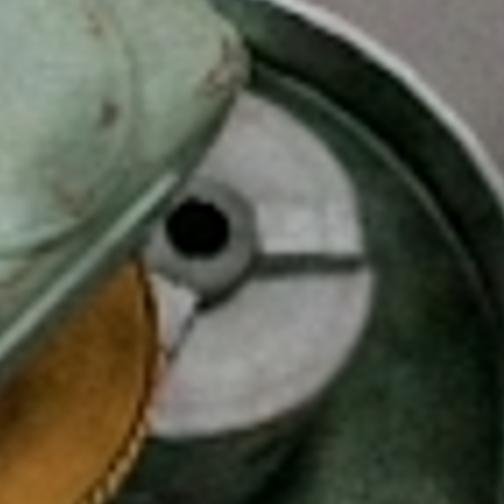

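>>> move(
  target=[
    [0.0,0,-0.3,0,0,0,-0.62,0,0,0,0,0,0,1],
    [0.1205,0.003,-0.35,0,0,0,-0.62,0,0,0,0,0,0,1],
    [0.1205,0.003,-0.40,0,0,0,-0.62,0,0,0,0,0,0,1],
  ],
  speed=[0.3,0.2,0.1],
  blend=[0.02,0.005,0],
  cameras=["cam_left_wrist"],
)

>>> zoom_image(
  camera="cam_left_wrist",
  region=[240, 330, 430, 504],
)

Scene clock: 1300.63 s.
left_arm: end_effector_position=(+0.2928, -0.0821, +0.1835) grip_measured=-0.478 end_effector_quat_wxyz=(+0.484, +0.095, +0.870, -0.030) | right_arm: end_effector_position=(+0.2240, +0.1074, +0.3527) grip_measured=+1.000 end_effector_quat_wxyz=(+0.433, +0.063, +0.882, +0.178)
Joint positions: left_arm=[-0.364 0.862 0.617 -0.322 -0.164 -0.056 0.022] | right_arm=[0.607 0.926 1.403 -1.094 0.237 0.628 0.093]
Joint torques (N m): left_arm=[0.72 -1.29 6.12 3.03 0.02 0.12] | right_arm=[-0.23 -0.51 7.92 2.19 0.16 0]
Heat: left arm: 51 °C; right arm: 54 °C.
Hand target: left_arm +0.2970, -0.0836, +0.1858; +0.494, +0.098, +0.863, -0.033 | right_arm +0.2257, +0.1082, +0.3589; +0.440, +0.064, +0.877, +0.183
Off the commanded pose: left_arm 0.005 m, 1 deg | right_arm 0.006 m, 1 deg.
move: done
camera_calibration:
cam_left_wrist: T_world_to_cam=[[-0.186115, -0.982122, -0.028227, -0.0201202], [-0.824654, 0.171764, -0.538928, 0.391613], [0.534141, -0.0770252, -0.841879, 0.0789368], [0, 0, 0, 1]] pos_world=[0.277037, -0.0809454, 0.276938]
Images, in order (width x height): cam_left_wrist 672x504.

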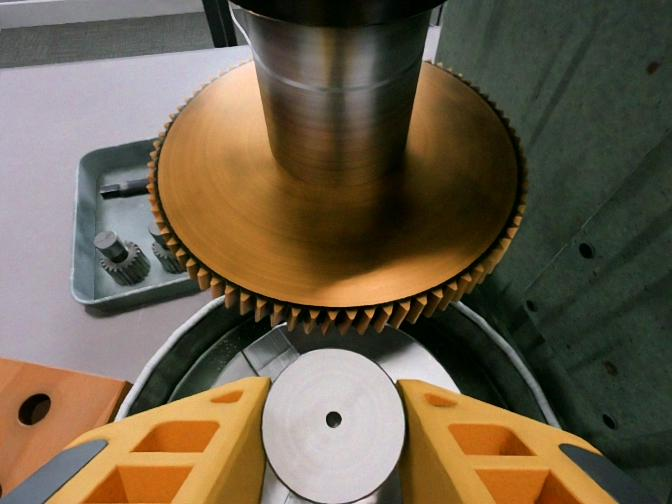

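Scaled by 2.653 from the camera's 672x504 image, which has a finer 960x720 frame.

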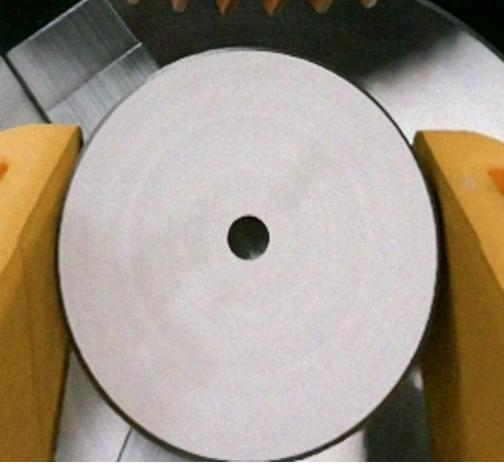

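>>> move(
  target=[
    [0.004,-0.0005,0.03,-0.0023,-0.011,0,-0.62,0,0,0,0,0,0,1],
    [0.004,-0.0005,0.002,-0.0023,-0.011,0,-0.62,0,0,0,0,0,0,1],
  ],
  speed=0.1,
  cameras=[],
)

Scene clock: 1307.13 s.
left_arm: end_effector_position=(+0.2967, -0.0837, +0.1840) grip_measured=-0.478 end_effector_quat_wxyz=(+0.498, +0.095, +0.861, -0.033) | right_arm: end_effector_position=(+0.2240, +0.1074, +0.3527) grip_measured=+1.000 end_effector_quat_wxyz=(+0.433, +0.063, +0.882, +0.178)
Joint positions: left_arm=[-0.364 0.862 0.591 -0.263 -0.163 -0.051 0.022] | right_arm=[0.607 0.926 1.403 -1.094 0.237 0.628 0.093]
Joint torques (N m): left_arm=[0.79 -2.1 6.13 3.02 -0.01 0.14] | right_arm=[-0.24 -0.51 7.9 2.19 0.15 0]
Heat: left arm: 51 °C; right arm: 54 °C.
Hand target: left_arm +0.2994, -0.0839, +0.1871; +0.509, +0.097, +0.854, -0.035 | right_arm +0.2257, +0.1082, +0.3589; +0.440, +0.064, +0.877, +0.183
Off the commanded pose: left_arm 0.004 m, 2 deg | right_arm 0.006 m, 1 deg.
move: done
No camera images: "cameras" was empty.

>>> move(
  target=[
    [0.0,0.0,-0.006,0,0,0,-0.62,0,0,0,0,0,0,1],
  ],
  speed=0.04,
  cameras=[],
)

>>> move(
  target=[
    [0.0,0.0,-0.006,0,0,0,-0.62,0,0,0,0,0,0,1],
  ],
  speed=0.04,
  cameras=[],
)

Scene clock: 1311.83 s.
left_arm: end_effector_position=(+0.2981, -0.0843, +0.1838) grip_measured=-0.478 end_effector_quat_wxyz=(+0.504, +0.094, +0.858, -0.034) | right_arm: end_effector_position=(+0.2240, +0.1074, +0.3527) grip_measured=+1.000 end_effector_quat_wxyz=(+0.433, +0.063, +0.882, +0.178)
Joint positions: left_arm=[-0.364 0.862 0.579 -0.238 -0.163 -0.051 0.022] | right_arm=[0.607 0.926 1.403 -1.094 0.237 0.628 0.093]
Joint torques (N m): left_arm=[0.79 -2.02 5.76 2.91 -0.01 0.12] | right_arm=[-0.23 -0.5 7.9 2.19 0.15 0]
Heat: left arm: 51 °C; right arm: 54 °C.
Hand target: left_arm +0.2994, -0.0839, +0.1834; +0.509, +0.097, +0.854, -0.034 | right_arm +0.2257, +0.1082, +0.3589; +0.440, +0.064, +0.877, +0.183
Off the commanded pose: left_arm 0.001 m, 1 deg | right_arm 0.006 m, 1 deg.
move: done
No camera images: "cameras" was empty.

Scene clock: 1312.60 s.
left_arm: end_effector_position=(+0.2993, -0.0848, +0.1837) grip_measured=-0.478 end_effector_quat_wxyz=(+0.509, +0.093, +0.855, -0.035) | right_arm: end_effector_position=(+0.2240, +0.1074, +0.3527) grip_measured=+1.000 end_effector_quat_wxyz=(+0.433, +0.063, +0.882, +0.178)
Joint positions: left_arm=[-0.364 0.862 0.568 -0.214 -0.163 -0.051 0.022] | right_arm=[0.607 0.926 1.403 -1.094 0.237 0.628 0.093]
Joint torques (N m): left_arm=[0.8 -1.94 5.59 2.86 -0.01 0.13] | right_arm=[-0.23 -0.51 7.92 2.18 0.15 0]
Heat: left arm: 51 °C; right arm: 54 °C.
Hand target: left_arm +0.2994, -0.0839, +0.1799; +0.509, +0.097, +0.854, -0.035 | right_arm +0.2257, +0.1082, +0.3589; +0.440, +0.064, +0.877, +0.183
Off the commanded pose: left_arm 0.004 m, 0 deg | right_arm 0.006 m, 1 deg.
move: done
No camera images: "cameras" was empty.

>>> move(
  target=[
    [-0.0025,0.0,0.035,0,0,0,-0.62,0,0,0,0,0,0,1],
    [-0.0025,0.0,0.011,0,0,0,-0.62,0,0,0,0,0,0,1],
  ],
  speed=0.1,
  cameras=[],
)

>>> move(
  target=[
    [0.0,0.0,-0.007,0,0,0,-0.62,0,0,0,0,0,0,1],
  ],
  speed=0.04,
  cameras=[],
)

Scene clock: 1321.97 s.
left_arm: end_effector_position=(+0.2967, -0.0838, +0.1837) grip_measured=-0.478 end_effector_quat_wxyz=(+0.499, +0.095, +0.861, -0.033) | right_arm: end_effector_position=(+0.2240, +0.1074, +0.3527) grip_measured=+1.000 end_effector_quat_wxyz=(+0.433, +0.063, +0.882, +0.178)
Joint positions: left_arm=[-0.364 0.861 0.588 -0.259 -0.163 -0.051 0.022] | right_arm=[0.607 0.926 1.403 -1.094 0.237 0.628 0.093]
Joint torques (N m): left_arm=[0.5 -2.65 5.89 2.96 -0.03 0.11] | right_arm=[-0.23 -0.53 7.9 2.19 0.16 0.01]
Heat: left arm: 51 °C; right arm: 54 °C.
Hand target: left_arm +0.2979, -0.0839, +0.1864; +0.509, +0.097, +0.855, -0.035 | right_arm +0.2257, +0.1082, +0.3589; +0.440, +0.064, +0.877, +0.183
Off the commanded pose: left_arm 0.003 m, 1 deg | right_arm 0.006 m, 1 deg.
move: done
No camera images: "cameras" was empty.

Scene clock: 1322.77 s.
left_arm: end_effector_position=(+0.2984, -0.0844, +0.1836) grip_measured=-0.478 end_effector_quat_wxyz=(+0.505, +0.094, +0.857, -0.035) | right_arm: end_effector_position=(+0.2240, +0.1074, +0.3527) grip_measured=+1.000 end_effector_quat_wxyz=(+0.433, +0.063, +0.882, +0.178)
Joint positions: left_arm=[-0.364 0.861 0.575 -0.229 -0.163 -0.051 0.022] | right_arm=[0.607 0.926 1.403 -1.094 0.237 0.628 0.093]
Joint torques (N m): left_arm=[0.5 -2.55 5.63 2.83 -0.04 0.13] | right_arm=[-0.23 -0.5 7.91 2.19 0.16 0]
Heat: left arm: 51 °C; right arm: 54 °C.
Hand target: left_arm +0.2979, -0.0839, +0.1823; +0.509, +0.097, +0.854, -0.035 | right_arm +0.2257, +0.1082, +0.3589; +0.440, +0.064, +0.877, +0.183
Off the commanded pose: left_arm 0.002 m, 1 deg | right_arm 0.006 m, 1 deg.
move: done
No camera images: "cameras" was empty.

>>> move(
  target=[
    [-0.003,0.0,0.06,0,0,0,-0.62,0,0,0,0,0,0,1],
    [-0.003,0.0,0.022,0,0,0,-0.62,0,0,0,0,0,0,1],
  ],
  speed=0.1,
  cameras=[],
)

>>> move(
  target=[
    [0.0,0.0,-0.012,0,0.0,0,-0.62,0,0,0,0,0,0,1],
  ],
  speed=0.04,
  cameras=[],
)

Scene clock: 1327.97 s.
left_arm: end_effector_position=(+0.2931, -0.0824, +0.1872) grip_measured=-0.478 end_effector_quat_wxyz=(+0.490, +0.096, +0.866, -0.030) | right_arm: end_effector_position=(+0.2240, +0.1074, +0.3527) grip_measured=+1.000 end_effector_quat_wxyz=(+0.433, +0.063, +0.882, +0.178)
Joint positions: left_arm=[-0.364 0.854 0.617 -0.316 -0.163 -0.051 0.022] | right_arm=[0.607 0.926 1.403 -1.094 0.237 0.628 0.093]
Joint torques (N m): left_arm=[0.1 -2.92 6.28 3.1 -0.08 0.09] | right_arm=[-0.23 -0.5 7.92 2.19 0.16 0.01]
Heat: left arm: 51 °C; right arm: 54 °C.
Hand target: left_arm +0.2961, -0.0839, +0.1955; +0.509, +0.097, +0.854, -0.035 | right_arm +0.2257, +0.1082, +0.3589; +0.440, +0.064, +0.877, +0.183
Off the commanded pose: left_arm 0.009 m, 3 deg | right_arm 0.006 m, 1 deg.
move: off_target (left_arm)
No camera images: "cameras" was empty.

Scene clock: 1328.93 s.
left_arm: end_effector_position=(+0.2938, -0.0827, +0.1835) grip_measured=-0.478 end_effector_quat_wxyz=(+0.495, +0.095, +0.863, -0.032) | right_arm: end_effector_position=(+0.2240, +0.1074, +0.3527) grip_measured=+1.000 end_effector_quat_wxyz=(+0.433, +0.063, +0.882, +0.178)
Joint positions: left_arm=[-0.364 0.85 0.591 -0.28 -0.163 -0.051 0.022] | right_arm=[0.607 0.926 1.403 -1.094 0.237 0.628 0.093]
Joint torques (N m): left_arm=[0.14 -2.41 6 3.03 -0.07 0.08] | right_arm=[-0.24 -0.5 7.94 2.19 0.15 0]
Heat: left arm: 51 °C; right arm: 54 °C.
Hand target: left_arm +0.2961, -0.0839, +0.1882; +0.509, +0.097, +0.854, -0.035 | right_arm +0.2257, +0.1082, +0.3589; +0.440, +0.064, +0.877, +0.183
Off the commanded pose: left_arm 0.005 m, 2 deg | right_arm 0.006 m, 1 deg.
move: done
No camera images: "cameras" was empty.

>>> move(
  target=[
    [0.0,0.0,-0.008,0,0.0,0,-0.62,0,0,0,0,0,0,1],
  ],
  speed=0.04,
  cameras=[],
)

>>> move(
  target=[
    [0.0,0.0,-0.008,0,0.0,0,-0.62,0,0,0,0,0,0,1],
  ],
  speed=0.04,
  cameras=["cam_left_wrist"],
)

>>> zoom_image(
  camera="cam_left_wrist",
  region=[240, 330, 430, 504],
)

Scene clock: 1334.50 s.
left_arm: end_effector_position=(+0.2958, -0.0834, +0.1834) grip_measured=-0.478 end_effector_quat_wxyz=(+0.503, +0.094, +0.858, -0.034) | right_arm: end_effector_position=(+0.2240, +0.1074, +0.3527) grip_measured=+1.000 end_effector_quat_wxyz=(+0.433, +0.063, +0.882, +0.178)
Joint positions: left_arm=[-0.364 0.85 0.575 -0.246 -0.163 -0.051 0.022] | right_arm=[0.607 0.926 1.403 -1.094 0.237 0.628 0.093]
Joint torques (N m): left_arm=[0.14 -2.35 5.71 2.9 -0.08 0.1] | right_arm=[-0.23 -0.51 7.91 2.19 0.15 0]
Heat: left arm: 51 °C; right arm: 54 °C.
Hand target: left_arm +0.2961, -0.0839, +0.1834; +0.509, +0.097, +0.855, -0.035 | right_arm +0.2257, +0.1082, +0.3589; +0.440, +0.064, +0.877, +0.183
Off the commanded pose: left_arm 0.001 m, 1 deg | right_arm 0.006 m, 1 deg.
move: done
No camera images: "cameras" was empty.

Scene clock: 1335.27 s.
left_arm: end_effector_position=(+0.2974, -0.0840, +0.1834) grip_measured=-0.478 end_effector_quat_wxyz=(+0.510, +0.093, +0.854, -0.036) | right_arm: end_effector_position=(+0.2240, +0.1074, +0.3527) grip_measured=+1.000 end_effector_quat_wxyz=(+0.433, +0.063, +0.882, +0.178)
Joint positions: left_arm=[-0.364 0.849 0.56 -0.216 -0.163 -0.051 0.022] | right_arm=[0.607 0.926 1.403 -1.094 0.237 0.628 0.093]
Joint torques (N m): left_arm=[0.16 -2.1 5.39 2.78 -0.06 0.1] | right_arm=[-0.2 -0.49 7.91 2.19 0.16 0]
Heat: left arm: 51 °C; right arm: 54 °C.
Hand target: left_arm +0.2961, -0.0839, +0.1787; +0.509, +0.097, +0.854, -0.035 | right_arm +0.2257, +0.1082, +0.3589; +0.440, +0.064, +0.877, +0.183
Off the commanded pose: left_arm 0.005 m, 1 deg | right_arm 0.006 m, 1 deg.
move: done
camera_calibration:
cam_left_wrist: T_world_to_cam=[[-0.188134, -0.981922, -0.0208444, -0.0219633], [-0.790352, 0.163961, -0.590305, 0.394236], [0.583052, -0.094582, -0.806911, 0.0538553], [0, 0, 0, 1]] pos_world=[0.276053, -0.0811117, 0.275719]
Images, in order (width x height): cam_left_wrist 672x504.

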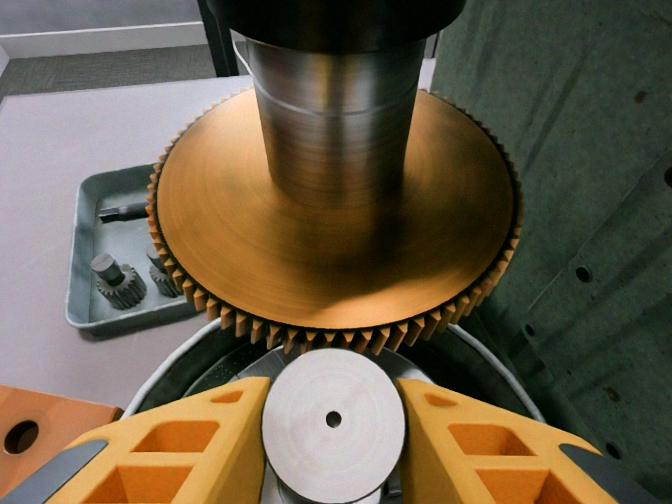

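Scaled by 2.653 from the camera's 672x504 image, which has a finer 960x720 frame.

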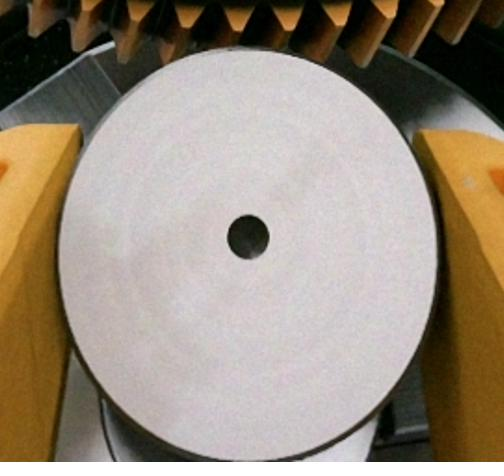

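>>> move(
  target=[
    [0.0005,-0.004,0.06,0.0006,0.003,0,-0.62,0,0,0,0,0,0,1],
    [0.0005,-0.004,0.018,0.0006,0.003,0,-0.62,0,0,0,0,0,0,1],
  ],
  speed=0.1,
  cameras=[],
)

>>> move(
  target=[
    [0.0005,-0.001,-0.007,0,0.0,0,-0.62,0,0,0,0,0,0,1],
  ],
  speed=0.04,
  cameras=[],
)

Scene clock: 1373.57 s.
left_arm: end_effector_position=(+0.2926, -0.0830, +0.1857) grip_measured=-0.478 end_effector_quat_wxyz=(+0.492, +0.097, +0.865, -0.032) | right_arm: end_effector_position=(+0.2240, +0.1074, +0.3527) grip_measured=+1.000 end_effector_quat_wxyz=(+0.433, +0.063, +0.882, +0.178)
Joint positions: left_arm=[-0.366 0.849 0.605 -0.303 -0.163 -0.051 0.022] | right_arm=[0.607 0.926 1.403 -1.094 0.237 0.628 0.093]
Joint torques (N m): left_arm=[-0.84 -1.35 6.16 3.09 -0.16 0.04] | right_arm=[-0.21 -0.5 7.9 2.19 0.16 0]
Heat: left arm: 52 °C; right arm: 54 °C.
Hand target: left_arm +0.2964, -0.0863, +0.1894; +0.505, +0.097, +0.857, -0.034 | right_arm +0.2257, +0.1082, +0.3589; +0.440, +0.064, +0.877, +0.183
Off the commanded pose: left_arm 0.006 m, 2 deg | right_arm 0.006 m, 1 deg.
move: done
No camera images: "cameras" was empty.

Scene clock: 1374.37 s.
left_arm: end_effector_position=(+0.2934, -0.0836, +0.1837) grip_measured=-0.478 end_effector_quat_wxyz=(+0.496, +0.097, +0.863, -0.032) | right_arm: end_effector_position=(+0.2240, +0.1074, +0.3527) grip_measured=+1.000 end_effector_quat_wxyz=(+0.433, +0.063, +0.882, +0.178)
Joint positions: left_arm=[-0.368 0.849 0.591 -0.281 -0.165 -0.051 0.022] | right_arm=[0.607 0.926 1.403 -1.094 0.237 0.628 0.093]
Joint torques (N m): left_arm=[-0.91 -1.06 6.13 3.06 -0.17 0.02] | right_arm=[-0.23 -0.53 7.92 2.19 0.16 0]
Heat: left arm: 52 °C; right arm: 54 °C.
Hand target: left_arm +0.2967, -0.0868, +0.1853; +0.505, +0.097, +0.857, -0.034 | right_arm +0.2257, +0.1082, +0.3589; +0.440, +0.064, +0.877, +0.183
Off the commanded pose: left_arm 0.005 m, 1 deg | right_arm 0.006 m, 1 deg.
move: done
No camera images: "cameras" was empty.

Continue small −y steps with light lowering.

>>> move(
  target=[
    [0.0,-0.0012,0.03,0,0.0,0,-0.62,0,0,0,0,0,0,1],
    [0.0,-0.0012,-0.002,0,0.0,0,-0.62,0,0,0,0,0,0,1],
  ],
  speed=0.1,
  cameras=[],
)

>>> move(
  target=[
    [0.0,-0.0012,0.03,0,0.0,0,-0.62,0,0,0,0,0,0,1],
    [0.0,-0.0012,-0.001,0,0.0,0,-0.62,0,0,0,0,0,0,1],
  ],
  speed=0.1,
  cameras=[],
)

>>> move(
  target=[
    [0.001,-0.0012,0.03,0,0.0,0,-0.62,0,0,0,0,0,0,1],
    [0.001,-0.0012,-0.001,0,0.0,0,-0.62,0,0,0,0,0,0,1],
  ],
  speed=0.1,
  cameras=["cam_left_wrist"],
)

Scene clock: 1381.50 s.
left_arm: end_effector_position=(+0.2937, -0.0845, +0.1839) grip_measured=-0.478 end_effector_quat_wxyz=(+0.498, +0.098, +0.861, -0.032) | right_arm: end_effector_position=(+0.2240, +0.1074, +0.3527) grip_measured=+1.000 end_effector_quat_wxyz=(+0.433, +0.063, +0.882, +0.178)
Joint positions: left_arm=[-0.373 0.849 0.587 -0.272 -0.169 -0.051 0.022] | right_arm=[0.607 0.926 1.403 -1.094 0.237 0.628 0.093]
Joint torques (N m): left_arm=[-0.75 -0.95 6.02 3.05 -0.14 0] | right_arm=[-0.23 -0.53 7.92 2.19 0.15 0.01]
Heat: left arm: 52 °C; right arm: 54 °C.
Hand target: left_arm +0.2967, -0.0876, +0.1841; +0.505, +0.097, +0.857, -0.034 | right_arm +0.2257, +0.1082, +0.3589; +0.440, +0.064, +0.877, +0.183
Off the commanded pose: left_arm 0.004 m, 1 deg | right_arm 0.006 m, 1 deg.
move: done
No camera images: "cameras" was empty.

Scene clock: 1383.07 s.
left_arm: end_effector_position=(+0.2944, -0.0856, +0.1838) grip_measured=-0.478 end_effector_quat_wxyz=(+0.499, +0.098, +0.860, -0.032) | right_arm: end_effector_position=(+0.2240, +0.1074, +0.3527) grip_measured=+1.000 end_effector_quat_wxyz=(+0.433, +0.063, +0.882, +0.178)
Joint positions: left_arm=[-0.377 0.853 0.586 -0.266 -0.172 -0.051 0.022] | right_arm=[0.607 0.926 1.403 -1.094 0.237 0.628 0.093]
Joint torques (N m): left_arm=[-0.85 -1.05 6.05 2.99 -0.14 -0.01] | right_arm=[-0.23 -0.51 7.91 2.19 0.16 0]
Heat: left arm: 52 °C; right arm: 54 °C.
Hand target: left_arm +0.2967, -0.0883, +0.1834; +0.505, +0.097, +0.857, -0.034 | right_arm +0.2257, +0.1082, +0.3589; +0.440, +0.064, +0.877, +0.183
Off the commanded pose: left_arm 0.004 m, 1 deg | right_arm 0.006 m, 1 deg.
move: done
No camera images: "cameras" was empty.

Scene clock: 1384.50 s.
left_arm: end_effector_position=(+0.2948, -0.0862, +0.1840) grip_measured=-0.478 end_effector_quat_wxyz=(+0.500, +0.099, +0.860, -0.032) | right_arm: end_effector_position=(+0.2240, +0.1074, +0.3527) grip_measured=+1.000 end_effector_quat_wxyz=(+0.433, +0.063, +0.882, +0.178)
Joint positions: left_arm=[-0.38 0.855 0.585 -0.261 -0.175 -0.051 0.022] | right_arm=[0.607 0.926 1.403 -1.094 0.237 0.628 0.093]
Joint torques (N m): left_arm=[-0.81 -0.81 5.93 3.01 -0.16 -0.04] | right_arm=[-0.23 -0.54 7.91 2.19 0.15 0]
Heat: left arm: 52 °C; right arm: 54 °C.
Hand target: left_arm +0.2973, -0.0890, +0.1829; +0.505, +0.097, +0.857, -0.034 | right_arm +0.2257, +0.1082, +0.3589; +0.440, +0.064, +0.877, +0.183
Off the commanded pose: left_arm 0.004 m, 1 deg | right_arm 0.006 m, 1 deg.
move: done
camera_calibration:
cam_left_wrist: T_world_to_cam=[[-0.194287, -0.980448, -0.03121, -0.0207088], [-0.802143, 0.177106, -0.570262, 0.393788], [0.56464, -0.0857595, -0.820869, 0.064392], [0, 0, 0, 1]] pos_world=[0.275492, -0.0845239, 0.276773]
Images, in order (width x height): cam_left_wrist 672x504.

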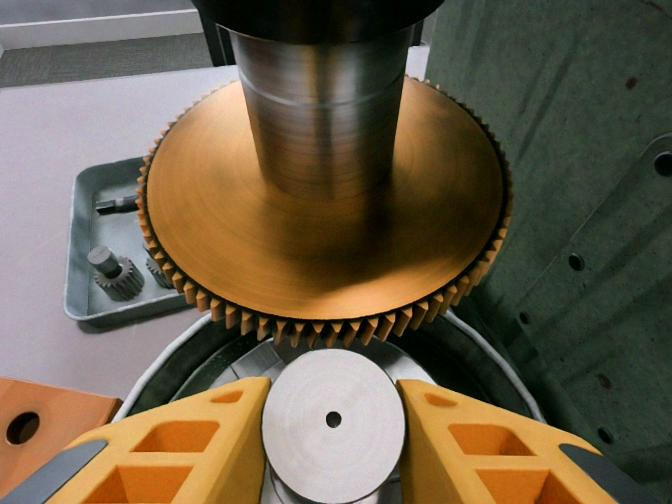

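>>> zoom_image(
  camera="cam_left_wrist",
  region=[240, 400, 430, 504],
)

Scaled by 2.653 from the camera's 672x504 image, which has a finer 960x720 frame.

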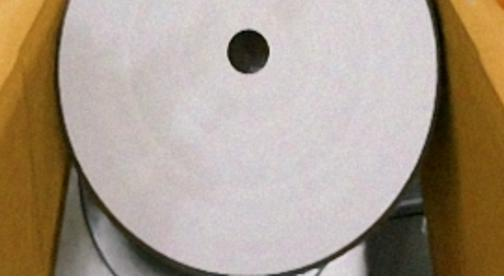

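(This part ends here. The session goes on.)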